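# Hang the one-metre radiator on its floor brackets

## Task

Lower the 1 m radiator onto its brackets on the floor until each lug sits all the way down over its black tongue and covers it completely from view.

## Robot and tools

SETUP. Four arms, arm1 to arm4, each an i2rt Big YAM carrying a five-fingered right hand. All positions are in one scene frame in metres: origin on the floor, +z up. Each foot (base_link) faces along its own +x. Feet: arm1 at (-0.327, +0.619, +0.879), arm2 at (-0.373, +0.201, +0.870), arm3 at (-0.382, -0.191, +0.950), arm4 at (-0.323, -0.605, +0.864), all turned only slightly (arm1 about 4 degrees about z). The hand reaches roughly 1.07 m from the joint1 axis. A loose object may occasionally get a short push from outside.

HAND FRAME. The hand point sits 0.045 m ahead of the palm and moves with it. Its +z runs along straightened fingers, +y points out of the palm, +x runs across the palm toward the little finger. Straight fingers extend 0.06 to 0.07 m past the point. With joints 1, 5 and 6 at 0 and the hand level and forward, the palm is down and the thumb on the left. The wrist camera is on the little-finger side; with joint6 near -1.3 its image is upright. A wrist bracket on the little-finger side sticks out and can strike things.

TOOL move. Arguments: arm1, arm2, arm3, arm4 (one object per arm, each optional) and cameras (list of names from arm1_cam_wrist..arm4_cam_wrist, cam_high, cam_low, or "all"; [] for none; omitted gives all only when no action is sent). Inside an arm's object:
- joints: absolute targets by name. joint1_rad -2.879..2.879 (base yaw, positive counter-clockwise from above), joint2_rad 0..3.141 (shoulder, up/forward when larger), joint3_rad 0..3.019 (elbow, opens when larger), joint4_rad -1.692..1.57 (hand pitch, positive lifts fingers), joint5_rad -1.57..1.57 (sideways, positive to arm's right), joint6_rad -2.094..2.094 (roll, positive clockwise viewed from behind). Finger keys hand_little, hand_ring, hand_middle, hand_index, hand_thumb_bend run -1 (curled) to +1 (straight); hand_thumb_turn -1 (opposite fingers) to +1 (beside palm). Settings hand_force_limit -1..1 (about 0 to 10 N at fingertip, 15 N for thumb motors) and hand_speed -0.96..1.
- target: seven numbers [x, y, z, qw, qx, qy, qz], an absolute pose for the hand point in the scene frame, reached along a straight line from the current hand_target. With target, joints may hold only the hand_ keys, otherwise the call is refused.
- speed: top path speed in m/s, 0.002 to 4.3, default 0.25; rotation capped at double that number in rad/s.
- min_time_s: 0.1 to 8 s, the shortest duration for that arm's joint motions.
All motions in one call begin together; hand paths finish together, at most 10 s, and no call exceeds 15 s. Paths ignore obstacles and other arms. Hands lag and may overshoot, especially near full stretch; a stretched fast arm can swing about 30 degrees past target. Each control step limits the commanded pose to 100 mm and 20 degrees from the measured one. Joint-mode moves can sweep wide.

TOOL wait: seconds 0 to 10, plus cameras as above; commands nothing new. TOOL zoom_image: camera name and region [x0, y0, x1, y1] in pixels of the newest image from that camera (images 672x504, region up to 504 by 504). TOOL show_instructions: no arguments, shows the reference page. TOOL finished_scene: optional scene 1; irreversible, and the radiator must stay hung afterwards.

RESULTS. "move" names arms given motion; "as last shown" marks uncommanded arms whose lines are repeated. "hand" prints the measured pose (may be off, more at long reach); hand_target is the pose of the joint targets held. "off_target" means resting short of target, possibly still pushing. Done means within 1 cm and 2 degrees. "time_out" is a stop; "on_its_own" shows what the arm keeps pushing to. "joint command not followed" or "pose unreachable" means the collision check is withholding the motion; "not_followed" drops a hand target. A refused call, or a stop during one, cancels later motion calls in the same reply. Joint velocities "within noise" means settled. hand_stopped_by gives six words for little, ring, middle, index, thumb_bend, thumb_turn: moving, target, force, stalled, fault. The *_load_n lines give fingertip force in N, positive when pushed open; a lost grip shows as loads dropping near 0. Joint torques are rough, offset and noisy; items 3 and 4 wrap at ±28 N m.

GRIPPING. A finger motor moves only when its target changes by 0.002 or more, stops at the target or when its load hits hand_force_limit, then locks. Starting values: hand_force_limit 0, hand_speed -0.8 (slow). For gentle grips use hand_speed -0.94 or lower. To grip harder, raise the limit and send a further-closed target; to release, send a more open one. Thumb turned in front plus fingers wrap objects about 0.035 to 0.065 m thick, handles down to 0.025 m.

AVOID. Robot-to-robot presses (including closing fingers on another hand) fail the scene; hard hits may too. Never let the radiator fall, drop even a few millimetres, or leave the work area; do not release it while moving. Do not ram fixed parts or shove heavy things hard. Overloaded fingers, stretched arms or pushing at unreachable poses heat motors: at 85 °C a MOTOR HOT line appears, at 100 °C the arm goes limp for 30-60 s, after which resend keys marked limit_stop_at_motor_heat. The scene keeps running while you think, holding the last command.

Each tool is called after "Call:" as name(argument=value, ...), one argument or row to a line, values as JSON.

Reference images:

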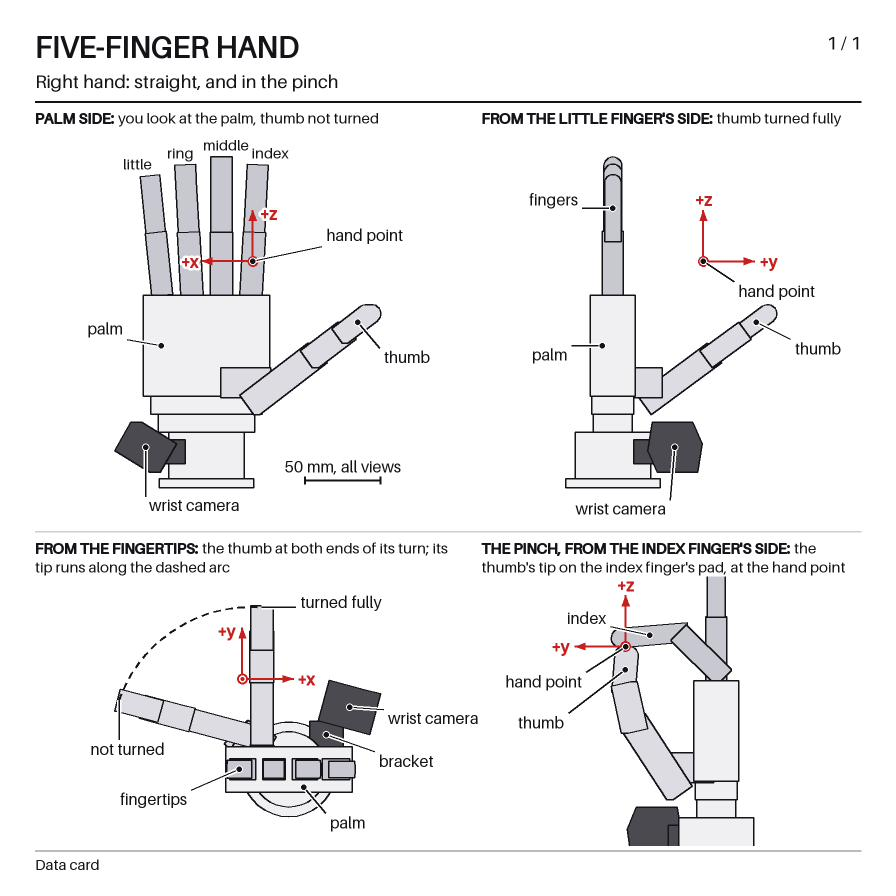

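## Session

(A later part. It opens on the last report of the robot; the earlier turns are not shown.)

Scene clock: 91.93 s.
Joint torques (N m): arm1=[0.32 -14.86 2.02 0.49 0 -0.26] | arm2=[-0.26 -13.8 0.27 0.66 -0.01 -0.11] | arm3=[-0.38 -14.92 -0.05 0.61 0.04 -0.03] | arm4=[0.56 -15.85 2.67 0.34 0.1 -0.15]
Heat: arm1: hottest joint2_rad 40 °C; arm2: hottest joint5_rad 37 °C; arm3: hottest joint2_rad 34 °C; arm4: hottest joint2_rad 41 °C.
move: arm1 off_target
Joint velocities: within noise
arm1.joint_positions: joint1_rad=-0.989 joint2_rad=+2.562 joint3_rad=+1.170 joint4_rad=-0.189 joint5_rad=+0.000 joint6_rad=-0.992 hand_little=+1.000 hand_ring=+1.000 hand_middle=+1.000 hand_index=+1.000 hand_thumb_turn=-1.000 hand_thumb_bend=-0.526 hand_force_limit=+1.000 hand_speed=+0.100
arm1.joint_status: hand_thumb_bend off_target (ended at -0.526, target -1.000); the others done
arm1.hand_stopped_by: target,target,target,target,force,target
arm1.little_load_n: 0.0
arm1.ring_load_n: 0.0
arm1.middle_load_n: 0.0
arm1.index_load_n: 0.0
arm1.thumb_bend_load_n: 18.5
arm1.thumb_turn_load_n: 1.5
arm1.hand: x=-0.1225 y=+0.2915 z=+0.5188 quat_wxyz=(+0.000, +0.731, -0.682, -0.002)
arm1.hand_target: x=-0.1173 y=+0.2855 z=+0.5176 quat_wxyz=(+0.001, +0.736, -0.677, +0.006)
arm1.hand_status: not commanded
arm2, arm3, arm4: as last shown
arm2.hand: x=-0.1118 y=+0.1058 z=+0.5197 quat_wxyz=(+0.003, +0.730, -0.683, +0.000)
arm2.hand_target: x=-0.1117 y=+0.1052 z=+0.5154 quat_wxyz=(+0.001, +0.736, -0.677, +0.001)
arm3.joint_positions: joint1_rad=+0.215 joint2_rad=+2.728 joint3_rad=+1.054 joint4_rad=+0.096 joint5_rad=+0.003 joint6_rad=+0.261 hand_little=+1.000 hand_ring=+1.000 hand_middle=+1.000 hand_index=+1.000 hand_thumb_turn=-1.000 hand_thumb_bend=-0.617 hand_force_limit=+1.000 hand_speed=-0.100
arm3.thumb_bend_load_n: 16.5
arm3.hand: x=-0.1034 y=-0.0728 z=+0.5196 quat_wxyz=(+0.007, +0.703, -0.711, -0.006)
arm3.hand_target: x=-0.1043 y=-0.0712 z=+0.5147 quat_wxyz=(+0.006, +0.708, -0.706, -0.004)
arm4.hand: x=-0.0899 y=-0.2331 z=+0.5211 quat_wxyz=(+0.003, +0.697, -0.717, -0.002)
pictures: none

Call:
move(
  arm1={"target": [-0.110, 0.283, 0.560, 0.0, 0.737, -0.676, 0.008], "speed": 0.04},
  arm2={"target": [-0.104, 0.104, 0.557, -0.002, 0.737, -0.676, 0.003], "speed": 0.04},
  arm3={"target": [-0.096, -0.071, 0.557, 0.003, 0.710, -0.704, -0.001], "speed": 0.04},
  arm4={"target": [-0.080, -0.233, 0.557, -0.002, 0.698, -0.716, 0.002], "speed": 0.04},
  cameras=["all"],
)

Call:
zoom_image(
  camera="cam_low",
  region=[290, 160, 450, 290],
)

Call:
zoom_image(
  camera="cam_low",
  region=[190, 330, 450, 504],
)

Scene clock: 94.00 s.
Joint torques (N m): arm1=[1.2 -20.95 0.2 -1.05 -0.32 -0.18] | arm2=[-0.21 -19.55 -0.75 -0.4 -0.29 -0.11] | arm3=[-0.62 -22.07 -3.07 -0.47 0.01 -0.13] | arm4=[0.21 -22.77 0.94 -1.02 0.25 -0.23]
Heat: arm1: hottest joint2_rad 40 °C; arm2: hottest joint2_rad 36 °C; arm3: hottest joint2_rad 34 °C; arm4: hottest joint2_rad 41 °C.
move: arm1 off_target; arm2 off_target; arm3 off_target; arm4 off_target
Joint velocities: within noise
arm1.joint_positions: joint1_rad=-0.989 joint2_rad=+2.541 joint3_rad=+1.149 joint4_rad=-0.203 joint5_rad=+0.006 joint6_rad=-0.993 hand_little=+1.000 hand_ring=+1.000 hand_middle=+1.000 hand_index=+1.000 hand_thumb_turn=-1.000 hand_thumb_bend=-0.526 hand_force_limit=+1.000 hand_speed=+0.100
arm1.joint_status: not commanded
arm1.hand_stopped_by: target,target,target,target,force,target
arm1.little_load_n: 0.0
arm1.ring_load_n: 0.0
arm1.middle_load_n: 0.0
arm1.index_load_n: 0.0
arm1.thumb_bend_load_n: 16.0
arm1.thumb_turn_load_n: 0.5
arm1.hand: x=-0.1277 y=+0.2963 z=+0.5275 quat_wxyz=(+0.002, +0.731, -0.682, -0.009)
arm1.hand_target: x=-0.1107 y=+0.2835 z=+0.5576 quat_wxyz=(+0.000, +0.737, -0.676, +0.008)
arm1.hand_status: off_target (0.039 m and 2.2 deg from the pose sent, 0.044 m and 1.5 deg at the start)
arm2.joint_positions: joint1_rad=-0.360 joint2_rad=+2.459 joint3_rad=+0.849 joint4_rad=+0.009 joint5_rad=+0.007 joint6_rad=-0.423 hand_little=+1.000 hand_ring=+1.000 hand_middle=+1.000 hand_index=+1.000 hand_thumb_turn=-1.000 hand_thumb_bend=-0.567 hand_force_limit=+1.000 hand_speed=-0.300
arm2.joint_status: not commanded
arm2.hand_stopped_by: target,target,target,target,force,target
arm2.little_load_n: 0.5
arm2.ring_load_n: 0.0
arm2.middle_load_n: 0.0
arm2.index_load_n: 0.0
arm2.thumb_bend_load_n: 17.0
arm2.thumb_turn_load_n: 1.0
arm2.hand: x=-0.1219 y=+0.1085 z=+0.5391 quat_wxyz=(+0.010, +0.730, -0.684, -0.012)
arm2.hand_target: x=-0.1047 y=+0.1042 z=+0.5558 quat_wxyz=(-0.002, +0.737, -0.676, +0.003)
arm2.hand_status: off_target (0.026 m and 2.5 deg from the pose sent, 0.038 m and 1.3 deg at the start)
arm3.joint_positions: joint1_rad=+0.215 joint2_rad=+2.694 joint3_rad=+1.018 joint4_rad=+0.084 joint5_rad=+0.006 joint6_rad=+0.261 hand_little=+1.000 hand_ring=+1.000 hand_middle=+1.000 hand_index=+1.000 hand_thumb_turn=-1.000 hand_thumb_bend=-0.617 hand_force_limit=+1.000 hand_speed=-0.100
arm3.joint_status: not commanded
arm3.hand_stopped_by: target,target,target,target,force,target
arm3.little_load_n: 0.0
arm3.ring_load_n: 0.0
arm3.middle_load_n: 0.0
arm3.index_load_n: 0.0
arm3.thumb_bend_load_n: 16.5
arm3.thumb_turn_load_n: 1.0
arm3.hand: x=-0.1105 y=-0.0752 z=+0.5331 quat_wxyz=(+0.014, +0.702, -0.712, -0.008)
arm3.hand_target: x=-0.0968 y=-0.0710 z=+0.5552 quat_wxyz=(+0.003, +0.710, -0.704, -0.001)
arm3.hand_status: off_target (0.028 m and 1.9 deg from the pose sent, 0.038 m and 1.4 deg at the start)
arm4.joint_positions: joint1_rad=+0.849 joint2_rad=+2.468 joint3_rad=+1.127 joint4_rad=-0.237 joint5_rad=-0.006 joint6_rad=+0.887 hand_little=+1.000 hand_ring=+1.000 hand_middle=+1.000 hand_index=+1.000 hand_thumb_turn=-1.000 hand_thumb_bend=-0.539 hand_force_limit=+1.000 hand_speed=-0.100
arm4.joint_status: not commanded
arm4.hand_stopped_by: target,target,target,target,force,target
arm4.little_load_n: 0.0
arm4.ring_load_n: 0.0
arm4.middle_load_n: 0.0
arm4.index_load_n: 0.0
arm4.thumb_bend_load_n: 18.0
arm4.thumb_turn_load_n: 1.0
arm4.hand: x=-0.0951 y=-0.2388 z=+0.5313 quat_wxyz=(+0.011, +0.697, -0.717, -0.001)
arm4.hand_target: x=-0.0804 y=-0.2331 z=+0.5555 quat_wxyz=(-0.002, +0.698, -0.716, +0.002)
arm4.hand_status: off_target (0.030 m and 1.6 deg from the pose sent, 0.037 m and 0.7 deg at the start)
pictures: arm1_cam_wrist, arm2_cam_wrist, arm3_cam_wrist, arm4_cam_wrist, cam_high, cam_low

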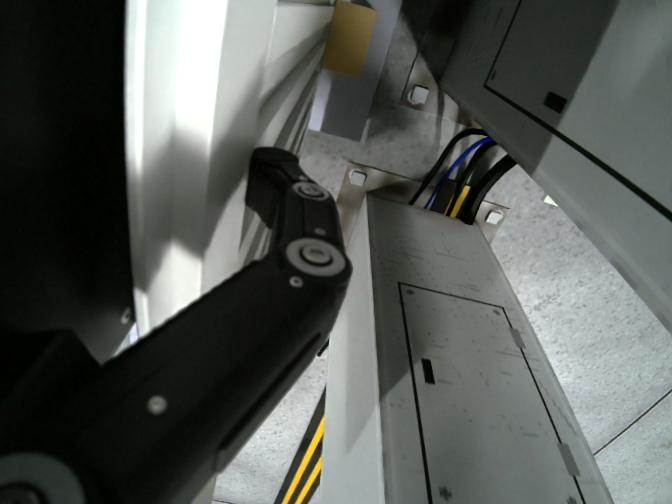

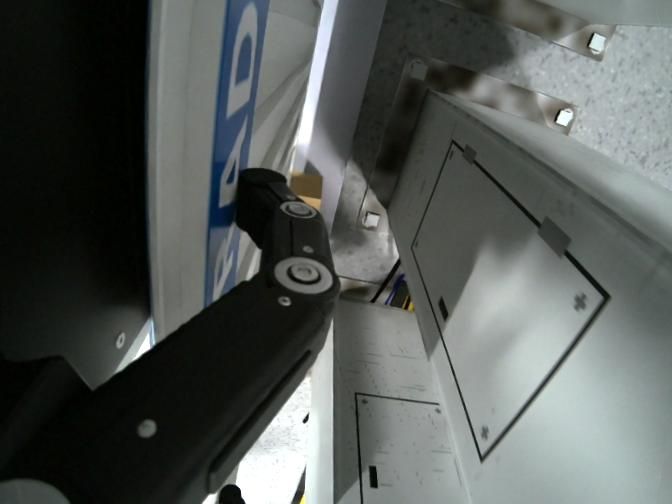

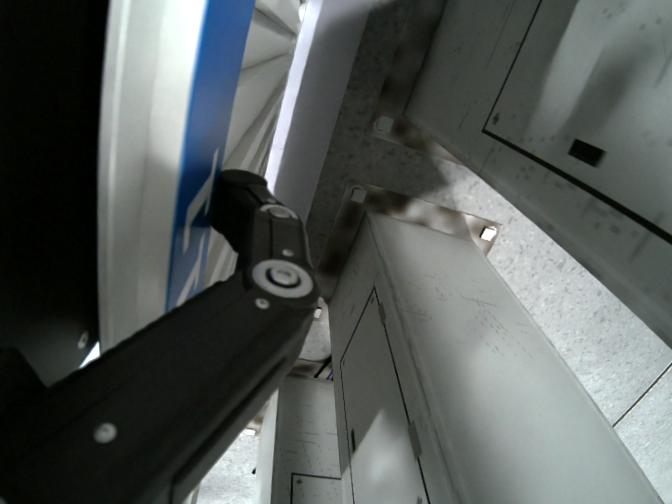

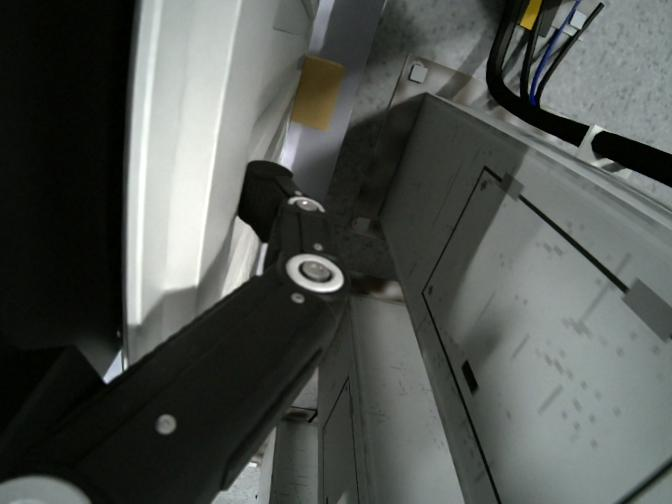

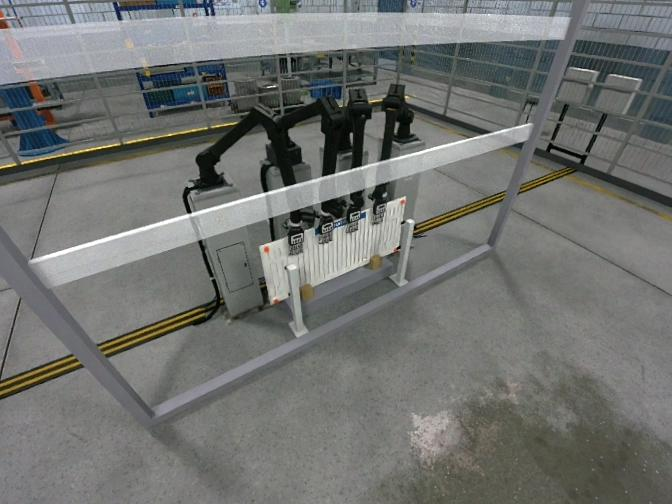

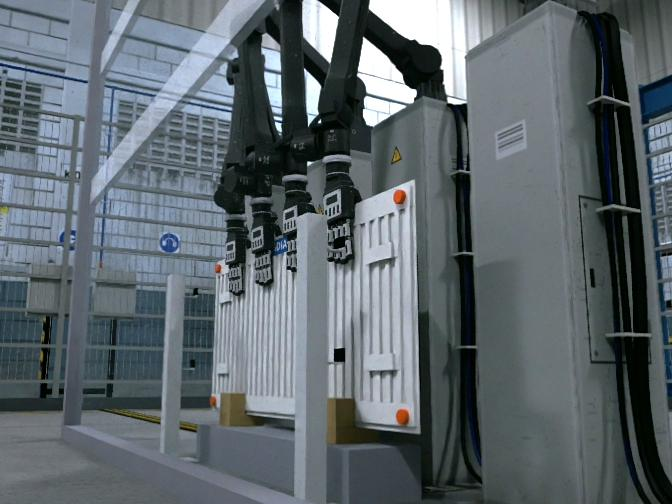

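Scaled by 3.150 from the camera's image (finer frame: 960x720).

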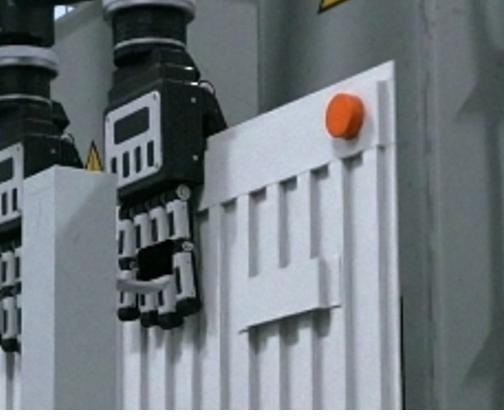

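Scaled by 1.938 from the camera's image (finer frame: 960x720).

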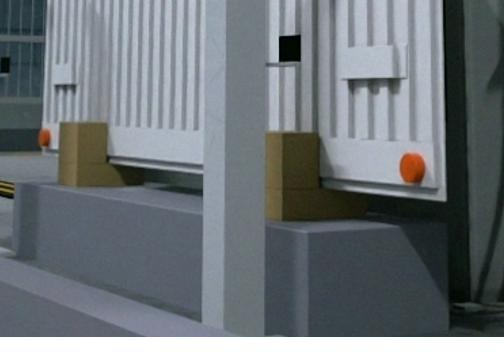

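Call:
move(
  arm1={"target": [-0.115, 0.285, 0.510, 0.0, 0.736, -0.677, 0.006], "speed": 0.06},
  arm2={"target": [-0.108, 0.105, 0.507, -0.001, 0.736, -0.677, 0.001], "speed": 0.06},
  arm3={"target": [-0.099, -0.071, 0.507, 0.002, 0.708, -0.706, -0.002], "speed": 0.06},
  arm4={"target": [-0.084, -0.233, 0.507, -0.001, 0.697, -0.717, 0.0], "speed": 0.06},
)

Call:
move(
  arm1={"joints": {"hand_thumb_bend": 0.1, "hand_speed": -0.4}},
  arm2={"joints": {"hand_thumb_bend": 0.1, "hand_speed": -0.4}},
  arm3={"joints": {"hand_thumb_bend": 0.1, "hand_speed": -0.4}},
  arm4={"joints": {"hand_thumb_bend": 0.1, "hand_speed": -0.4}},
  cameras=["arm1_cam_wrist", "arm4_cam_wrist", "cam_low"],
)

Scene clock: 105.40 s.
Joint torques (N m): arm1=[0.79 -12.34 3.84 1.14 -0.03 -0.25] | arm2=[-0.26 -8.76 3.59 2.29 0.06 -0.09] | arm3=[-0.73 -11.58 2.29 1.43 -0.04 -0.09] | arm4=[1.38 -12.81 4.75 1.72 0.12 -0.14]
Heat: arm1: hottest joint2_rad 42 °C; arm2: hottest joint2_rad 37 °C; arm3: hottest joint2_rad 35 °C; arm4: hottest joint2_rad 41 °C.
move: arm1 off_target; arm2 off_target; arm3 off_target; arm4 off_target
Joint velocities: within noise
arm1.joint_positions: joint1_rad=-0.989 joint2_rad=+2.546 joint3_rad=+1.161 joint4_rad=-0.203 joint5_rad=-0.002 joint6_rad=-0.990 hand_little=+1.000 hand_ring=+1.000 hand_middle=+1.000 hand_index=+1.000 hand_thumb_turn=-1.000 hand_thumb_bend=-0.526 hand_force_limit=+1.000 hand_speed=+0.100
arm1.joint_status: not commanded
arm1.hand_stopped_by: target,target,target,target,force,target
arm1.little_load_n: 0.0
arm1.ring_load_n: 0.0
arm1.middle_load_n: 0.0
arm1.index_load_n: 0.0
arm1.thumb_bend_load_n: 18.5
arm1.thumb_turn_load_n: 2.0
arm1.hand: x=-0.1228 y=+0.2931 z=+0.5255 quat_wxyz=(-0.001, +0.731, -0.683, -0.005)
arm1.hand_target: x=-0.1152 y=+0.2853 z=+0.5109 quat_wxyz=(+0.000, +0.736, -0.677, +0.006)
arm1.hand_status: off_target (0.019 m and 1.6 deg from the pose sent, 0.024 m and 1.9 deg at the start)
arm2.joint_positions: joint1_rad=-0.360 joint2_rad=+2.464 joint3_rad=+0.866 joint4_rad=+0.013 joint5_rad=-0.002 joint6_rad=-0.423 hand_little=+1.000 hand_ring=+1.000 hand_middle=+1.000 hand_index=+1.000 hand_thumb_turn=-1.000 hand_thumb_bend=-0.567 hand_force_limit=+1.000 hand_speed=-0.300
arm2.joint_status: not commanded
arm2.hand_stopped_by: target,target,target,target,force,target
arm2.little_load_n: 0.0
arm2.ring_load_n: 0.0
arm2.middle_load_n: 0.0
arm2.index_load_n: 0.0
arm2.thumb_bend_load_n: 18.0
arm2.thumb_turn_load_n: 1.5
arm2.hand: x=-0.1118 y=+0.1067 z=+0.5363 quat_wxyz=(+0.002, +0.730, -0.684, -0.006)
arm2.hand_target: x=-0.1091 y=+0.1054 z=+0.5097 quat_wxyz=(-0.001, +0.736, -0.677, +0.001)
arm2.hand_status: off_target (0.030 m and 1.4 deg from the pose sent, 0.035 m and 2.2 deg at the start)
arm3.joint_positions: joint1_rad=+0.215 joint2_rad=+2.707 joint3_rad=+1.046 joint4_rad=+0.084 joint5_rad=+0.005 joint6_rad=+0.261 hand_little=+1.000 hand_ring=+1.000 hand_middle=+1.000 hand_index=+1.000 hand_thumb_turn=-1.000 hand_thumb_bend=-0.617 hand_force_limit=+1.000 hand_speed=-0.100
arm3.joint_status: not commanded
arm3.hand_stopped_by: target,target,target,target,force,target
arm3.little_load_n: 0.0
arm3.ring_load_n: 0.0
arm3.middle_load_n: 0.0
arm3.index_load_n: 0.0
arm3.thumb_bend_load_n: 16.0
arm3.thumb_turn_load_n: 0.0
arm3.hand: x=-0.1005 y=-0.0723 z=+0.5268 quat_wxyz=(+0.008, +0.703, -0.712, -0.005)
arm3.hand_target: x=-0.0996 y=-0.0713 z=+0.5082 quat_wxyz=(+0.002, +0.708, -0.706, -0.002)
arm3.hand_status: off_target (0.020 m and 1.2 deg from the pose sent, 0.029 m and 1.8 deg at the start)
arm4.joint_positions: joint1_rad=+0.846 joint2_rad=+2.474 joint3_rad=+1.138 joint4_rad=-0.232 joint5_rad=-0.006 joint6_rad=+0.884 hand_little=+1.000 hand_ring=+1.000 hand_middle=+1.000 hand_index=+1.000 hand_thumb_turn=-1.000 hand_thumb_bend=-0.539 hand_force_limit=+1.000 hand_speed=-0.100
arm4.joint_status: not commanded
arm4.hand_stopped_by: target,target,target,target,force,target
arm4.little_load_n: 0.0
arm4.ring_load_n: 0.0
arm4.middle_load_n: 0.0
arm4.index_load_n: 0.0
arm4.thumb_bend_load_n: 19.5
arm4.thumb_turn_load_n: 1.0
arm4.hand: x=-0.0907 y=-0.2361 z=+0.5292 quat_wxyz=(+0.007, +0.697, -0.717, -0.002)
arm4.hand_target: x=-0.0846 y=-0.2337 z=+0.5084 quat_wxyz=(-0.001, +0.697, -0.717, +0.000)
arm4.hand_status: off_target (0.023 m and 0.9 deg from the pose sent, 0.027 m and 1.4 deg at the start)
pictures: none

Scene clock: 106.73 s.
Joint torques (N m): arm1=[0.79 -15.38 1.85 0.46 0.07 -0.25] | arm2=[0.09 -14.51 0.08 0.72 0.08 -0.06] | arm3=[-0.73 -14.39 0.38 0.88 0.16 -0.02] | arm4=[0.5 -15.74 2.7 0.75 0.14 -0.14]
Heat: arm1: hottest joint2_rad 42 °C; arm2: hottest joint2_rad 37 °C; arm3: hottest joint2_rad 35 °C; arm4: hottest joint2_rad 41 °C.
move: arm1 done; arm2 done; arm3 done; arm4 done
Joint velocities: within noise
arm1.joint_positions: joint1_rad=-0.989 joint2_rad=+2.582 joint3_rad=+1.186 joint4_rad=-0.186 joint5_rad=-0.004 joint6_rad=-0.991 hand_little=+1.000 hand_ring=+1.000 hand_middle=+1.000 hand_index=+1.000 hand_thumb_turn=-1.000 hand_thumb_bend=+0.100 hand_force_limit=+1.000 hand_speed=-0.400
arm1.joint_status: all done
arm1.hand_stopped_by: target,target,target,target,target,target
arm1.little_load_n: 0.0
arm1.ring_load_n: 0.0
arm1.middle_load_n: 0.0
arm1.index_load_n: 0.0
arm1.thumb_bend_load_n: 0.0
arm1.thumb_turn_load_n: 0.0
arm1.hand: x=-0.1210 y=+0.2913 z=+0.5114 quat_wxyz=(-0.002, +0.731, -0.682, -0.002)
arm1.hand_target: x=-0.1153 y=+0.2854 z=+0.5110 quat_wxyz=(+0.000, +0.736, -0.677, +0.006)
arm1.hand_status: not commanded
arm2.joint_positions: joint1_rad=-0.360 joint2_rad=+2.531 joint3_rad=+0.902 joint4_rad=+0.055 joint5_rad=-0.002 joint6_rad=-0.426 hand_little=+1.000 hand_ring=+1.000 hand_middle=+1.000 hand_index=+1.000 hand_thumb_turn=-1.000 hand_thumb_bend=+0.100 hand_force_limit=+1.000 hand_speed=-0.400
arm2.joint_status: all done
arm2.hand_stopped_by: target,target,target,target,target,target
arm2.little_load_n: 0.0
arm2.ring_load_n: 0.0
arm2.middle_load_n: 0.0
arm2.index_load_n: 0.0
arm2.thumb_bend_load_n: 0.0
arm2.thumb_turn_load_n: 0.0
arm2.hand: x=-0.1095 y=+0.1056 z=+0.5130 quat_wxyz=(+0.000, +0.731, -0.683, -0.001)
arm2.hand_target: x=-0.1090 y=+0.1054 z=+0.5097 quat_wxyz=(-0.001, +0.736, -0.677, +0.001)
arm2.hand_status: not commanded
arm3.joint_positions: joint1_rad=+0.215 joint2_rad=+2.736 joint3_rad=+1.068 joint4_rad=+0.097 joint5_rad=+0.000 joint6_rad=+0.255 hand_little=+1.000 hand_ring=+1.000 hand_middle=+1.000 hand_index=+1.000 hand_thumb_turn=-1.000 hand_thumb_bend=+0.100 hand_force_limit=+1.000 hand_speed=-0.400
arm3.joint_status: all done
arm3.hand_stopped_by: target,target,target,target,target,target
arm3.little_load_n: 0.0
arm3.ring_load_n: -0.5
arm3.middle_load_n: 0.0
arm3.index_load_n: 0.0
arm3.thumb_bend_load_n: 0.0
arm3.thumb_turn_load_n: 0.0
arm3.hand: x=-0.0991 y=-0.0713 z=+0.5162 quat_wxyz=(+0.004, +0.705, -0.710, -0.005)
arm3.hand_target: x=-0.0996 y=-0.0712 z=+0.5082 quat_wxyz=(+0.002, +0.708, -0.706, -0.002)
arm3.hand_status: not commanded
arm4.joint_positions: joint1_rad=+0.845 joint2_rad=+2.501 joint3_rad=+1.161 joint4_rad=-0.209 joint5_rad=-0.007 joint6_rad=+0.884 hand_little=+1.000 hand_ring=+1.000 hand_middle=+1.000 hand_index=+1.000 hand_thumb_turn=-1.000 hand_thumb_bend=+0.100 hand_force_limit=+1.000 hand_speed=-0.400
arm4.joint_status: all done
arm4.hand_stopped_by: target,target,target,target,target,target
arm4.little_load_n: 0.0
arm4.ring_load_n: 0.0
arm4.middle_load_n: 0.0
arm4.index_load_n: 0.0
arm4.thumb_bend_load_n: 0.0
arm4.thumb_turn_load_n: 0.0
arm4.hand: x=-0.0847 y=-0.2294 z=+0.5196 quat_wxyz=(-0.003, +0.697, -0.717, -0.003)
arm4.hand_target: x=-0.0847 y=-0.2339 z=+0.5083 quat_wxyz=(-0.001, +0.697, -0.717, +0.000)
arm4.hand_status: not commanded

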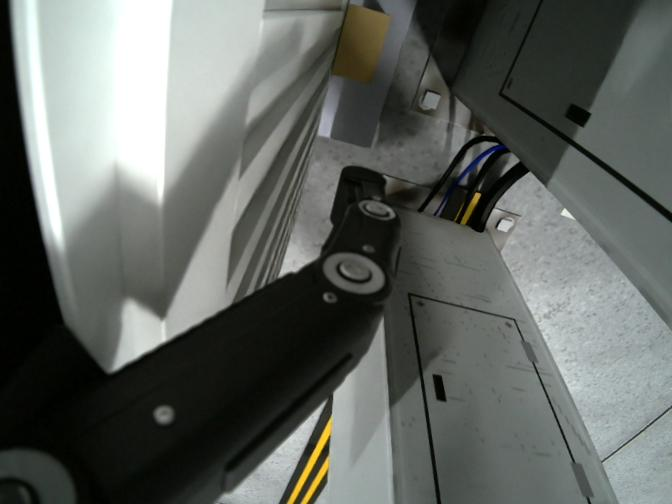

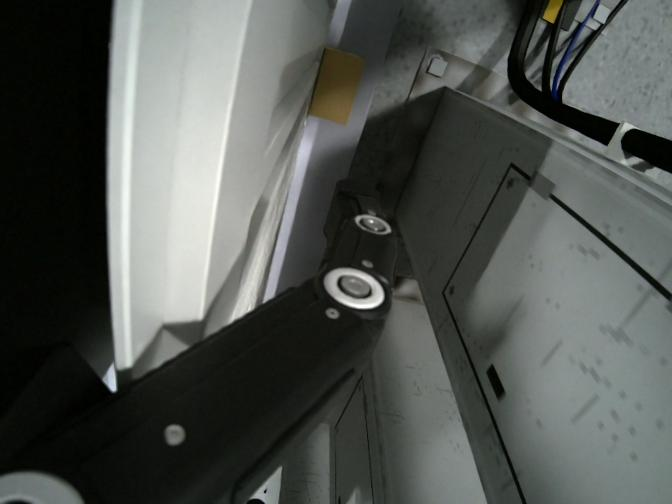

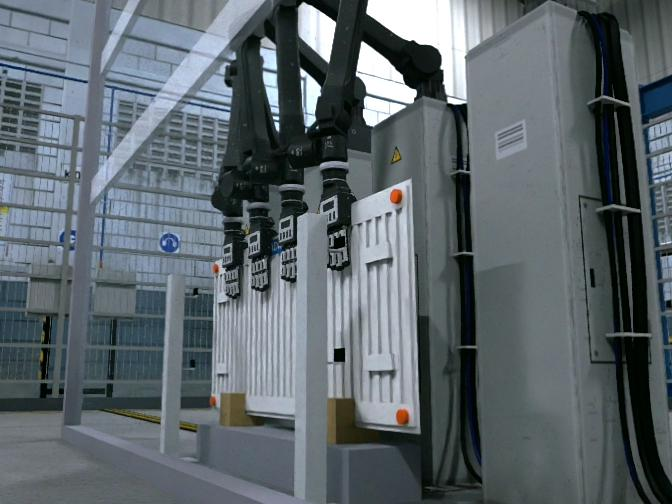

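Call:
zoom_image(
  camera="arm1_cam_wrist",
  region=[200, 0, 360, 300],
)

Call:
zoom_image(
  camera="cam_low",
  region=[340, 170, 430, 260],
)

Call:
zoom_image(
  camera="cam_low",
  region=[280, 370, 440, 480],
)

Scaled by 1.680 from the camera's image (finer frame: 960x720).

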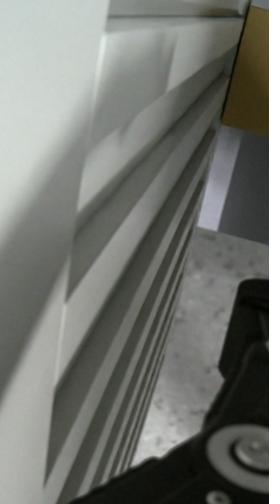

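Scaled by 5.600 from the camera's image (finer frame: 960x720).

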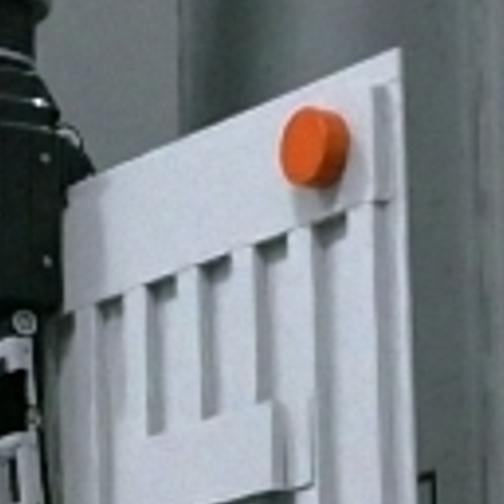

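Scaled by 3.150 from the camera's image (finer frame: 960x720).

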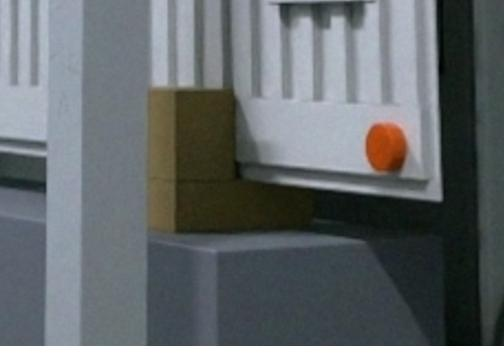

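Call:
move(
  arm1={"joints": {"hand_thumb_bend": -1.0, "hand_speed": 0.48}},
  arm2={"joints": {"hand_thumb_bend": -1.0, "hand_speed": 0.48}},
  arm3={"joints": {"hand_thumb_bend": -1.0, "hand_speed": 0.48}},
  arm4={"joints": {"hand_thumb_bend": -1.0, "hand_speed": 0.48}},
)

Scene clock: 109.07 s.
Joint torques (N m): arm1=[0.67 -15.27 1.83 0.42 -0.06 -0.25] | arm2=[0.09 -14.39 0.17 0.65 -0.11 -0.08] | arm3=[-0.73 -14.33 0.36 0.77 0.25 -0.05] | arm4=[0.44 -15.38 2.96 0.79 0.51 -0.14]
Heat: arm1: hottest joint2_rad 42 °C; arm2: hottest joint2_rad 36 °C; arm3: hottest joint2_rad 35 °C; arm4: hottest joint2_rad 41 °C.
move: arm1 off_target; arm2 off_target; arm3 off_target; arm4 off_target
Joint velocities: within noise
arm1.joint_positions: joint1_rad=-0.988 joint2_rad=+2.583 joint3_rad=+1.186 joint4_rad=-0.185 joint5_rad=-0.001 joint6_rad=-0.990 hand_little=+1.000 hand_ring=+1.000 hand_middle=+1.000 hand_index=+1.000 hand_thumb_turn=-1.000 hand_thumb_bend=-0.510 hand_force_limit=+1.000 hand_speed=+0.480
arm1.joint_status: hand_thumb_bend off_target (ended at -0.510, target -1.000); the others done
arm1.hand_stopped_by: target,target,target,target,force,target
arm1.little_load_n: 0.0
arm1.ring_load_n: 0.0
arm1.middle_load_n: 0.0
arm1.index_load_n: 0.0
arm1.thumb_bend_load_n: 14.0
arm1.thumb_turn_load_n: 1.5
arm1.hand: x=-0.1211 y=+0.2910 z=+0.5113 quat_wxyz=(+0.000, +0.731, -0.683, -0.002)
arm1.hand_target: x=-0.1154 y=+0.2855 z=+0.5109 quat_wxyz=(+0.000, +0.736, -0.677, +0.006)
arm1.hand_status: not commanded
arm2.joint_positions: joint1_rad=-0.360 joint2_rad=+2.531 joint3_rad=+0.901 joint4_rad=+0.056 joint5_rad=+0.003 joint6_rad=-0.424 hand_little=+1.000 hand_ring=+1.000 hand_middle=+1.000 hand_index=+1.000 hand_thumb_turn=-1.000 hand_thumb_bend=-0.574 hand_force_limit=+1.000 hand_speed=+0.480
arm2.joint_status: hand_thumb_bend off_target (ended at -0.574, target -1.000); the others done
arm2.hand_stopped_by: target,target,target,target,force,target
arm2.little_load_n: 0.0
arm2.ring_load_n: 0.0
arm2.middle_load_n: 0.0
arm2.index_load_n: -0.5
arm2.thumb_bend_load_n: 20.5
arm2.thumb_turn_load_n: 2.0
arm2.hand: x=-0.1106 y=+0.1050 z=+0.5130 quat_wxyz=(+0.002, +0.730, -0.683, -0.001)
arm2.hand_target: x=-0.1091 y=+0.1054 z=+0.5098 quat_wxyz=(-0.001, +0.736, -0.677, +0.001)
arm2.hand_status: not commanded
arm3.joint_positions: joint1_rad=+0.215 joint2_rad=+2.736 joint3_rad=+1.068 joint4_rad=+0.099 joint5_rad=-0.002 joint6_rad=+0.258 hand_little=+1.000 hand_ring=+1.000 hand_middle=+1.000 hand_index=+1.000 hand_thumb_turn=-1.000 hand_thumb_bend=-0.645 hand_force_limit=+1.000 hand_speed=+0.480
arm3.joint_status: hand_thumb_bend off_target (ended at -0.645, target -1.000); the others done
arm3.hand_stopped_by: target,target,target,target,force,target
arm3.little_load_n: 0.0
arm3.ring_load_n: 0.0
arm3.middle_load_n: 0.0
arm3.index_load_n: 0.0
arm3.thumb_bend_load_n: 21.5
arm3.thumb_turn_load_n: 0.5
arm3.hand: x=-0.0989 y=-0.0707 z=+0.5161 quat_wxyz=(+0.003, +0.704, -0.710, -0.006)
arm3.hand_target: x=-0.0995 y=-0.0712 z=+0.5082 quat_wxyz=(+0.002, +0.708, -0.706, -0.002)
arm3.hand_status: not commanded
arm4.joint_positions: joint1_rad=+0.845 joint2_rad=+2.501 joint3_rad=+1.158 joint4_rad=-0.213 joint5_rad=-0.016 joint6_rad=+0.883 hand_little=+1.000 hand_ring=+1.000 hand_middle=+1.000 hand_index=+1.000 hand_thumb_turn=-1.000 hand_thumb_bend=-0.543 hand_force_limit=+1.000 hand_speed=+0.480
arm4.joint_status: hand_thumb_bend off_target (ended at -0.543, target -1.000); the others done
arm4.hand_stopped_by: target,target,target,target,force,target
arm4.little_load_n: 0.0
arm4.ring_load_n: -0.5
arm4.middle_load_n: 0.0
arm4.index_load_n: 0.0
arm4.thumb_bend_load_n: 20.5
arm4.thumb_turn_load_n: 1.5
arm4.hand: x=-0.0881 y=-0.2303 z=+0.5202 quat_wxyz=(+0.000, +0.697, -0.717, -0.007)
arm4.hand_target: x=-0.0846 y=-0.2338 z=+0.5083 quat_wxyz=(-0.001, +0.697, -0.717, +0.000)
arm4.hand_status: not commanded
pictures: none

Call:
move(
  arm1={"joints": {"hand_thumb_bend": 0.0, "hand_speed": 0}},
  arm2={"target": [-0.109, 0.1054, 0.510, -0.035, 0.735, -0.676, 0.035], "speed": 0.05},
)

Call:
move(
  arm1={"joints": {"hand_thumb_bend": -1.0, "hand_speed": 0.3}},
)

Scene clock: 111.57 s.
Joint torques (N m): arm1=[0.79 -15.15 1.85 0.44 -0.06 -0.23] | arm2=[-0.67 -14.56 -1.44 1.78 -0.67 -0.26] | arm3=[-0.67 -14.33 0.34 0.79 0.25 -0.05] | arm4=[0.79 -15.44 2.93 0.69 0.5 -0.2]
Heat: arm1: hottest joint2_rad 42 °C; arm2: hottest joint2_rad 36 °C; arm3: hottest joint2_rad 35 °C; arm4: hottest joint2_rad 41 °C.
move: arm1 done; arm2 off_target
Joint velocities: within noise
arm1.joint_positions: joint1_rad=-0.988 joint2_rad=+2.583 joint3_rad=+1.186 joint4_rad=-0.185 joint5_rad=-0.001 joint6_rad=-0.991 hand_little=+1.000 hand_ring=+1.000 hand_middle=+1.000 hand_index=+1.000 hand_thumb_turn=-1.000 hand_thumb_bend=+0.000 hand_force_limit=+1.000 hand_speed=+0.000
arm1.joint_status: all done
arm1.hand_stopped_by: target,target,target,target,target,target
arm1.little_load_n: 0.0
arm1.ring_load_n: 0.0
arm1.middle_load_n: 0.0
arm1.index_load_n: 0.0
arm1.thumb_bend_load_n: 0.0
arm1.thumb_turn_load_n: 0.0
arm1.hand: x=-0.1211 y=+0.2910 z=+0.5113 quat_wxyz=(+0.000, +0.731, -0.682, -0.002)
arm1.hand_target: x=-0.1153 y=+0.2855 z=+0.5109 quat_wxyz=(+0.000, +0.736, -0.677, +0.006)
arm1.hand_status: not commanded
arm2.joint_positions: joint1_rad=-0.371 joint2_rad=+2.530 joint3_rad=+0.849 joint4_rad=+0.177 joint5_rad=-0.022 joint6_rad=-0.427 hand_little=+1.000 hand_ring=+1.000 hand_middle=+1.000 hand_index=+1.000 hand_thumb_turn=-1.000 hand_thumb_bend=-0.571 hand_force_limit=+1.000 hand_speed=+0.480
arm2.joint_status: not commanded
arm2.hand_stopped_by: target,target,target,target,force,target
arm2.little_load_n: 0.0
arm2.ring_load_n: 0.0
arm2.middle_load_n: 0.0
arm2.index_load_n: 0.0
arm2.thumb_bend_load_n: 33.0
arm2.thumb_turn_load_n: 4.5
arm2.hand: x=-0.1105 y=+0.1064 z=+0.5108 quat_wxyz=(-0.022, +0.727, -0.686, +0.027)
arm2.hand_target: x=-0.1090 y=+0.1054 z=+0.5101 quat_wxyz=(-0.034, +0.735, -0.676, +0.035)
arm2.hand_status: off_target (0.002 m and 2.3 deg from the pose sent, 0.003 m and 6.0 deg at the start)
arm3, arm4: as last shown
arm3.index_load_n: -0.5
arm3.thumb_bend_load_n: 21.0
arm3.thumb_turn_load_n: 1.0
arm3.hand_target: x=-0.0994 y=-0.0712 z=+0.5082 quat_wxyz=(+0.002, +0.708, -0.706, -0.002)
arm4.joint_positions: joint1_rad=+0.845 joint2_rad=+2.501 joint3_rad=+1.158 joint4_rad=-0.214 joint5_rad=-0.016 joint6_rad=+0.883 hand_little=+1.000 hand_ring=+1.000 hand_middle=+1.000 hand_index=+1.000 hand_thumb_turn=-1.000 hand_thumb_bend=-0.543 hand_force_limit=+1.000 hand_speed=+0.480
arm4.ring_load_n: 0.0
arm4.thumb_bend_load_n: 20.0
arm4.hand: x=-0.0882 y=-0.2305 z=+0.5202 quat_wxyz=(+0.001, +0.697, -0.717, -0.007)
pictures: none

Scene clock: 112.50 s.
Joint torques (N m): arm1=[0.79 -15.33 1.88 0.44 -0.13 -0.21] | arm2=[-0.97 -14.68 -1.44 1.77 -0.65 -0.26] | arm3=[-0.73 -14.33 0.38 0.79 0.25 -0.05] | arm4=[1.55 -15.03 3.03 0.88 0.48 -0.13]
Heat: arm1: hottest joint2_rad 42 °C; arm2: hottest joint2_rad 36 °C; arm3: hottest joint2_rad 35 °C; arm4: hottest joint2_rad 41 °C.
move: arm1 off_target
Joint velocities: within noise
arm1.joint_positions: joint1_rad=-0.988 joint2_rad=+2.583 joint3_rad=+1.185 joint4_rad=-0.185 joint5_rad=+0.002 joint6_rad=-0.992 hand_little=+1.000 hand_ring=+1.000 hand_middle=+1.000 hand_index=+1.000 hand_thumb_turn=-1.000 hand_thumb_bend=-0.529 hand_force_limit=+1.000 hand_speed=+0.300
arm1.joint_status: hand_thumb_bend off_target (ended at -0.529, target -1.000); the others done
arm1.hand_stopped_by: target,target,target,target,force,target
arm1.little_load_n: 0.0
arm1.ring_load_n: 0.0
arm1.middle_load_n: 0.0
arm1.index_load_n: 0.0
arm1.thumb_bend_load_n: 19.0
arm1.thumb_turn_load_n: 1.5
arm1.hand: x=-0.1217 y=+0.2908 z=+0.5113 quat_wxyz=(+0.001, +0.731, -0.682, -0.002)
arm1.hand_target: x=-0.1153 y=+0.2854 z=+0.5109 quat_wxyz=(+0.000, +0.736, -0.677, +0.006)
arm1.hand_status: not commanded
arm2, arm3, arm4: as last shown
arm2.joint_positions: joint1_rad=-0.372 joint2_rad=+2.530 joint3_rad=+0.849 joint4_rad=+0.177 joint5_rad=-0.022 joint6_rad=-0.427 hand_little=+1.000 hand_ring=+1.000 hand_middle=+1.000 hand_index=+1.000 hand_thumb_turn=-1.000 hand_thumb_bend=-0.571 hand_force_limit=+1.000 hand_speed=+0.480
arm2.hand: x=-0.1105 y=+0.1064 z=+0.5109 quat_wxyz=(-0.022, +0.727, -0.686, +0.027)
arm2.hand_target: x=-0.1089 y=+0.1054 z=+0.5102 quat_wxyz=(-0.034, +0.735, -0.676, +0.035)
arm3.joint_positions: joint1_rad=+0.215 joint2_rad=+2.736 joint3_rad=+1.067 joint4_rad=+0.099 joint5_rad=-0.002 joint6_rad=+0.258 hand_little=+1.000 hand_ring=+1.000 hand_middle=+1.000 hand_index=+1.000 hand_thumb_turn=-1.000 hand_thumb_bend=-0.645 hand_force_limit=+1.000 hand_speed=+0.480
arm3.index_load_n: 0.0
arm3.hand: x=-0.0994 y=-0.0708 z=+0.5161 quat_wxyz=(+0.003, +0.704, -0.710, -0.006)
arm3.hand_target: x=-0.0995 y=-0.0712 z=+0.5083 quat_wxyz=(+0.002, +0.708, -0.706, -0.002)
arm4.joint_positions: joint1_rad=+0.845 joint2_rad=+2.501 joint3_rad=+1.158 joint4_rad=-0.214 joint5_rad=-0.017 joint6_rad=+0.883 hand_little=+1.000 hand_ring=+1.000 hand_middle=+1.000 hand_index=+1.000 hand_thumb_turn=-1.000 hand_thumb_bend=-0.543 hand_force_limit=+1.000 hand_speed=+0.480
arm4.thumb_turn_load_n: 2.0
arm4.hand: x=-0.0883 y=-0.2305 z=+0.5202 quat_wxyz=(+0.001, +0.697, -0.717, -0.007)
arm4.hand_target: x=-0.0846 y=-0.2337 z=+0.5083 quat_wxyz=(-0.001, +0.697, -0.717, +0.000)
pictures: none

Call:
move(
  arm1={"target": [-0.1155, 0.2854, 0.511, -0.031, 0.735, -0.676, 0.038], "speed": 0.05},
  arm3={"target": [-0.0995, -0.0712, 0.509, -0.030, 0.708, -0.705, 0.030], "speed": 0.05},
  arm4={"target": [-0.085, -0.2337, 0.509, -0.032, 0.697, -0.716, 0.032], "speed": 0.05},
)

Scene clock: 114.23 s.
Joint torques (N m): arm1=[-0.09 -16.03 0.75 1.28 -1.33 -0.28] | arm2=[-0.26 -14.56 -0.66 1.65 -0.72 -0.17] | arm3=[-0.26 -14.8 -0.62 1.98 0.75 -0.13] | arm4=[1.08 -16.26 2.04 1.52 1.28 -0.14]
Heat: arm1: hottest joint2_rad 42 °C; arm2: hottest joint2_rad 36 °C; arm3: hottest joint2_rad 35 °C; arm4: hottest joint2_rad 41 °C.
move: arm1 off_target; arm3 off_target; arm4 off_target
Joint velocities: within noise
arm1.joint_positions: joint1_rad=-1.011 joint2_rad=+2.575 joint3_rad=+1.150 joint4_rad=-0.127 joint5_rad=-0.038 joint6_rad=-1.017 hand_little=+1.000 hand_ring=+1.000 hand_middle=+1.000 hand_index=+1.000 hand_thumb_turn=-1.000 hand_thumb_bend=-0.527 hand_force_limit=+1.000 hand_speed=+0.300
arm1.joint_status: not commanded
arm1.hand_stopped_by: target,target,target,target,force,target
arm1.little_load_n: 0.0
arm1.ring_load_n: 0.0
arm1.middle_load_n: 0.0
arm1.index_load_n: 0.0
arm1.thumb_bend_load_n: 26.5
arm1.thumb_turn_load_n: 2.5
arm1.hand: x=-0.1258 y=+0.2921 z=+0.5093 quat_wxyz=(-0.015, +0.732, -0.681, +0.016)
arm1.hand_target: x=-0.1156 y=+0.2854 z=+0.5113 quat_wxyz=(-0.031, +0.735, -0.676, +0.038)
arm1.hand_status: off_target (0.012 m and 3.2 deg from the pose sent, 0.008 m and 6.0 deg at the start)
arm2: as last shown
arm2.joint_positions: joint1_rad=-0.379 joint2_rad=+2.531 joint3_rad=+0.838 joint4_rad=+0.179 joint5_rad=-0.021 joint6_rad=-0.434 hand_little=+1.000 hand_ring=+1.000 hand_middle=+1.000 hand_index=+1.000 hand_thumb_turn=-1.000 hand_thumb_bend=-0.571 hand_force_limit=+1.000 hand_speed=+0.480
arm2.thumb_bend_load_n: 28.0
arm2.thumb_turn_load_n: 3.0
arm2.hand: x=-0.1182 y=+0.1063 z=+0.5114 quat_wxyz=(-0.020, +0.727, -0.686, +0.023)
arm2.hand_target: x=-0.1091 y=+0.1055 z=+0.5101 quat_wxyz=(-0.034, +0.735, -0.676, +0.035)
arm3.joint_positions: joint1_rad=+0.223 joint2_rad=+2.742 joint3_rad=+1.008 joint4_rad=+0.222 joint5_rad=+0.011 joint6_rad=+0.276 hand_little=+1.000 hand_ring=+1.000 hand_middle=+1.000 hand_index=+1.000 hand_thumb_turn=-1.000 hand_thumb_bend=-0.645 hand_force_limit=+1.000 hand_speed=+0.480
arm3.joint_status: not commanded
arm3.hand_stopped_by: target,target,target,target,force,target
arm3.little_load_n: 0.0
arm3.ring_load_n: 0.0
arm3.middle_load_n: 0.0
arm3.index_load_n: 0.0
arm3.thumb_bend_load_n: 23.0
arm3.thumb_turn_load_n: 0.5
arm3.hand: x=-0.1072 y=-0.0720 z=+0.5143 quat_wxyz=(-0.019, +0.700, -0.714, +0.014)
arm3.hand_target: x=-0.0994 y=-0.0712 z=+0.5093 quat_wxyz=(-0.030, +0.708, -0.705, +0.030)
arm3.hand_status: off_target (0.009 m and 2.6 deg from the pose sent, 0.007 m and 5.7 deg at the start)
arm4.joint_positions: joint1_rad=+0.875 joint2_rad=+2.491 joint3_rad=+1.115 joint4_rad=-0.145 joint5_rad=+0.031 joint6_rad=+0.916 hand_little=+1.000 hand_ring=+1.000 hand_middle=+1.000 hand_index=+1.000 hand_thumb_turn=-1.000 hand_thumb_bend=-0.542 hand_force_limit=+1.000 hand_speed=+0.480
arm4.joint_status: not commanded
arm4.hand_stopped_by: target,target,target,target,force,target
arm4.little_load_n: 0.0
arm4.ring_load_n: 0.0
arm4.middle_load_n: 0.0
arm4.index_load_n: 0.0
arm4.thumb_bend_load_n: 24.5
arm4.thumb_turn_load_n: 3.0
arm4.hand: x=-0.0943 y=-0.2311 z=+0.5176 quat_wxyz=(-0.019, +0.696, -0.718, +0.014)
arm4.hand_target: x=-0.0851 y=-0.2337 z=+0.5095 quat_wxyz=(-0.031, +0.697, -0.716, +0.032)
arm4.hand_status: off_target (0.013 m and 2.5 deg from the pose sent, 0.012 m and 5.9 deg at the start)
pictures: none

Call:
move(
  arm2={"target": [-0.109, 0.1055, 0.510, 0.030, 0.736, -0.676, -0.030], "speed": 0.05},
  arm3={"target": [-0.0995, -0.0712, 0.509, 0.032, 0.708, -0.705, -0.032], "speed": 0.05},
)

Scene clock: 117.50 s.
Joint torques (N m): arm1=[-0.15 -15.91 0.8 1.01 -1.08 -0.32] | arm2=[0.97 -14.39 1.92 0.02 0.16 0.09] | arm3=[-1.79 -14.15 2.96 -1.01 -0.32 -0.18] | arm4=[1.38 -15.68 2.06 1.26 1.1 -0.17]
Heat: arm1: hottest joint2_rad 42 °C; arm2: hottest joint2_rad 36 °C; arm3: hottest joint2_rad 35 °C; arm4: hottest joint2_rad 41 °C.
move: arm2 done; arm3 off_target
Joint velocities: within noise
arm1, arm4: as last shown
arm1.joint_positions: joint1_rad=-1.011 joint2_rad=+2.575 joint3_rad=+1.150 joint4_rad=-0.120 joint5_rad=-0.046 joint6_rad=-1.014 hand_little=+1.000 hand_ring=+1.000 hand_middle=+1.000 hand_index=+1.000 hand_thumb_turn=-1.000 hand_thumb_bend=-0.525 hand_force_limit=+1.000 hand_speed=+0.300
arm1.index_load_n: 0.5
arm1.thumb_bend_load_n: 32.5
arm1.thumb_turn_load_n: 3.5
arm1.hand: x=-0.1232 y=+0.2915 z=+0.5090 quat_wxyz=(-0.019, +0.731, -0.682, +0.020)
arm2.joint_positions: joint1_rad=-0.353 joint2_rad=+2.539 joint3_rad=+0.948 joint4_rad=-0.065 joint5_rad=+0.029 joint6_rad=-0.420 hand_little=+1.000 hand_ring=+1.000 hand_middle=+1.000 hand_index=+1.000 hand_thumb_turn=-1.000 hand_thumb_bend=-0.572 hand_force_limit=+1.000 hand_speed=+0.480
arm2.joint_status: not commanded
arm2.hand_stopped_by: target,target,target,target,force,target
arm2.little_load_n: 0.0
arm2.ring_load_n: 0.0
arm2.middle_load_n: 0.0
arm2.index_load_n: 0.0
arm2.thumb_bend_load_n: 13.5
arm2.thumb_turn_load_n: 1.5
arm2.hand: x=-0.1167 y=+0.1043 z=+0.5160 quat_wxyz=(+0.030, +0.731, -0.681, -0.033)
arm2.hand_target: x=-0.1091 y=+0.1056 z=+0.5102 quat_wxyz=(+0.030, +0.736, -0.676, -0.030)
arm2.hand_status: done (0.010 m and 0.9 deg from the pose sent, 0.009 m and 8.5 deg at the start)
arm3.joint_positions: joint1_rad=+0.219 joint2_rad=+2.741 joint3_rad=+1.101 joint4_rad=+0.000 joint5_rad=-0.009 joint6_rad=+0.257 hand_little=+1.000 hand_ring=+1.000 hand_middle=+1.000 hand_index=+1.000 hand_thumb_turn=-1.000 hand_thumb_bend=-0.645 hand_force_limit=+1.000 hand_speed=+0.480
arm3.joint_status: not commanded
arm3.hand_stopped_by: target,target,target,target,force,target
arm3.little_load_n: 0.0
arm3.ring_load_n: 0.0
arm3.middle_load_n: 0.0
arm3.index_load_n: 0.5
arm3.thumb_bend_load_n: 17.5
arm3.thumb_turn_load_n: 3.0
arm3.hand: x=-0.1063 y=-0.0702 z=+0.5181 quat_wxyz=(+0.031, +0.705, -0.708, -0.027)
arm3.hand_target: x=-0.0996 y=-0.0713 z=+0.5094 quat_wxyz=(+0.032, +0.708, -0.705, -0.032)
arm3.hand_status: off_target (0.011 m and 0.9 deg from the pose sent, 0.009 m and 8.0 deg at the start)
arm4.joint_positions: joint1_rad=+0.875 joint2_rad=+2.490 joint3_rad=+1.115 joint4_rad=-0.138 joint5_rad=+0.037 joint6_rad=+0.915 hand_little=+1.000 hand_ring=+1.000 hand_middle=+1.000 hand_index=+1.000 hand_thumb_turn=-1.000 hand_thumb_bend=-0.541 hand_force_limit=+1.000 hand_speed=+0.480
arm4.thumb_bend_load_n: 31.0
arm4.thumb_turn_load_n: 3.5
arm4.hand: x=-0.0921 y=-0.2301 z=+0.5176 quat_wxyz=(-0.023, +0.696, -0.717, +0.016)
arm4.hand_target: x=-0.0851 y=-0.2336 z=+0.5096 quat_wxyz=(-0.032, +0.697, -0.716, +0.032)
pictures: none

Call:
move(
  arm2={"target": [-0.110, 0.1055, 0.510, 0.058, 0.734, -0.674, -0.058], "speed": 0.05},
  arm3={"target": [-0.100, -0.0712, 0.509, 0.060, 0.706, -0.703, -0.060], "speed": 0.05},
)

Scene clock: 119.17 s.
Joint torques (N m): arm1=[-1.44 -15.85 0.35 0.96 -0.7 -0.5] | arm2=[0.79 -13.33 3.06 -1.01 0.74 0.14] | arm3=[-1.85 -13.22 4.45 -2.77 -0.81 -0.07] | arm4=[2.78 -15.97 1.2 1.14 0.94 -0.03]
Heat: arm1: hottest joint2_rad 42 °C; arm2: hottest joint2_rad 36 °C; arm3: hottest joint2_rad 35 °C; arm4: hottest joint2_rad 41 °C.
move: arm2 done; arm3 off_target
Joint velocities: within noise
arm1, arm4: as last shown
arm1.joint_positions: joint1_rad=-0.995 joint2_rad=+2.573 joint3_rad=+1.156 joint4_rad=-0.116 joint5_rad=-0.057 joint6_rad=-0.999 hand_little=+1.000 hand_ring=+1.000 hand_middle=+1.000 hand_index=+1.000 hand_thumb_turn=-1.000 hand_thumb_bend=-0.501 hand_force_limit=+1.000 hand_speed=+0.300
arm1.thumb_bend_load_n: 39.5
arm1.thumb_turn_load_n: 4.0
arm1.hand: x=-0.1124 y=+0.2919 z=+0.5093 quat_wxyz=(-0.023, +0.731, -0.681, +0.027)
arm1.hand_target: x=-0.1155 y=+0.2852 z=+0.5114 quat_wxyz=(-0.031, +0.735, -0.676, +0.038)
arm2.joint_positions: joint1_rad=-0.338 joint2_rad=+2.545 joint3_rad=+0.998 joint4_rad=-0.151 joint5_rad=+0.041 joint6_rad=-0.409 hand_little=+1.000 hand_ring=+1.000 hand_middle=+1.000 hand_index=+1.000 hand_thumb_turn=-1.000 hand_thumb_bend=-0.572 hand_force_limit=+1.000 hand_speed=+0.480
arm2.joint_status: not commanded
arm2.hand_stopped_by: target,target,target,target,force,target
arm2.little_load_n: 0.0
arm2.ring_load_n: 0.0
arm2.middle_load_n: 1.0
arm2.index_load_n: 0.0
arm2.thumb_bend_load_n: 13.5
arm2.thumb_turn_load_n: 4.5
arm2.hand: x=-0.1093 y=+0.1045 z=+0.5181 quat_wxyz=(+0.045, +0.732, -0.678, -0.050)
arm2.hand_target: x=-0.1103 y=+0.1055 z=+0.5102 quat_wxyz=(+0.058, +0.734, -0.674, -0.058)
arm2.hand_status: done (0.008 m and 1.9 deg from the pose sent, 0.009 m and 4.3 deg at the start)
arm3.joint_positions: joint1_rad=+0.210 joint2_rad=+2.741 joint3_rad=+1.151 joint4_rad=-0.083 joint5_rad=-0.016 joint6_rad=+0.238 hand_little=+1.000 hand_ring=+1.000 hand_middle=+1.000 hand_index=+1.000 hand_thumb_turn=-1.000 hand_thumb_bend=-0.645 hand_force_limit=+1.000 hand_speed=+0.480
arm3.joint_status: not commanded
arm3.hand_stopped_by: target,target,target,target,force,target
arm3.little_load_n: 0.0
arm3.ring_load_n: 0.0
arm3.middle_load_n: 0.0
arm3.index_load_n: 1.5
arm3.thumb_bend_load_n: 18.0
arm3.thumb_turn_load_n: 5.5
arm3.hand: x=-0.0967 y=-0.0701 z=+0.5199 quat_wxyz=(+0.043, +0.708, -0.704, -0.039)
arm3.hand_target: x=-0.1002 y=-0.0713 z=+0.5096 quat_wxyz=(+0.058, +0.706, -0.703, -0.059)
arm3.hand_status: off_target (0.011 m and 3.1 deg from the pose sent, 0.011 m and 5.1 deg at the start)
arm4.joint_positions: joint1_rad=+0.860 joint2_rad=+2.490 joint3_rad=+1.126 joint4_rad=-0.137 joint5_rad=+0.043 joint6_rad=+0.898 hand_little=+1.000 hand_ring=+1.000 hand_middle=+1.000 hand_index=+1.000 hand_thumb_turn=-1.000 hand_thumb_bend=-0.536 hand_force_limit=+1.000 hand_speed=+0.480
arm4.thumb_bend_load_n: 42.0
arm4.thumb_turn_load_n: 4.5
arm4.hand: x=-0.0813 y=-0.2297 z=+0.5180 quat_wxyz=(-0.029, +0.697, -0.717, +0.019)
arm4.hand_target: x=-0.0851 y=-0.2339 z=+0.5096 quat_wxyz=(-0.031, +0.697, -0.716, +0.032)
pictures: none


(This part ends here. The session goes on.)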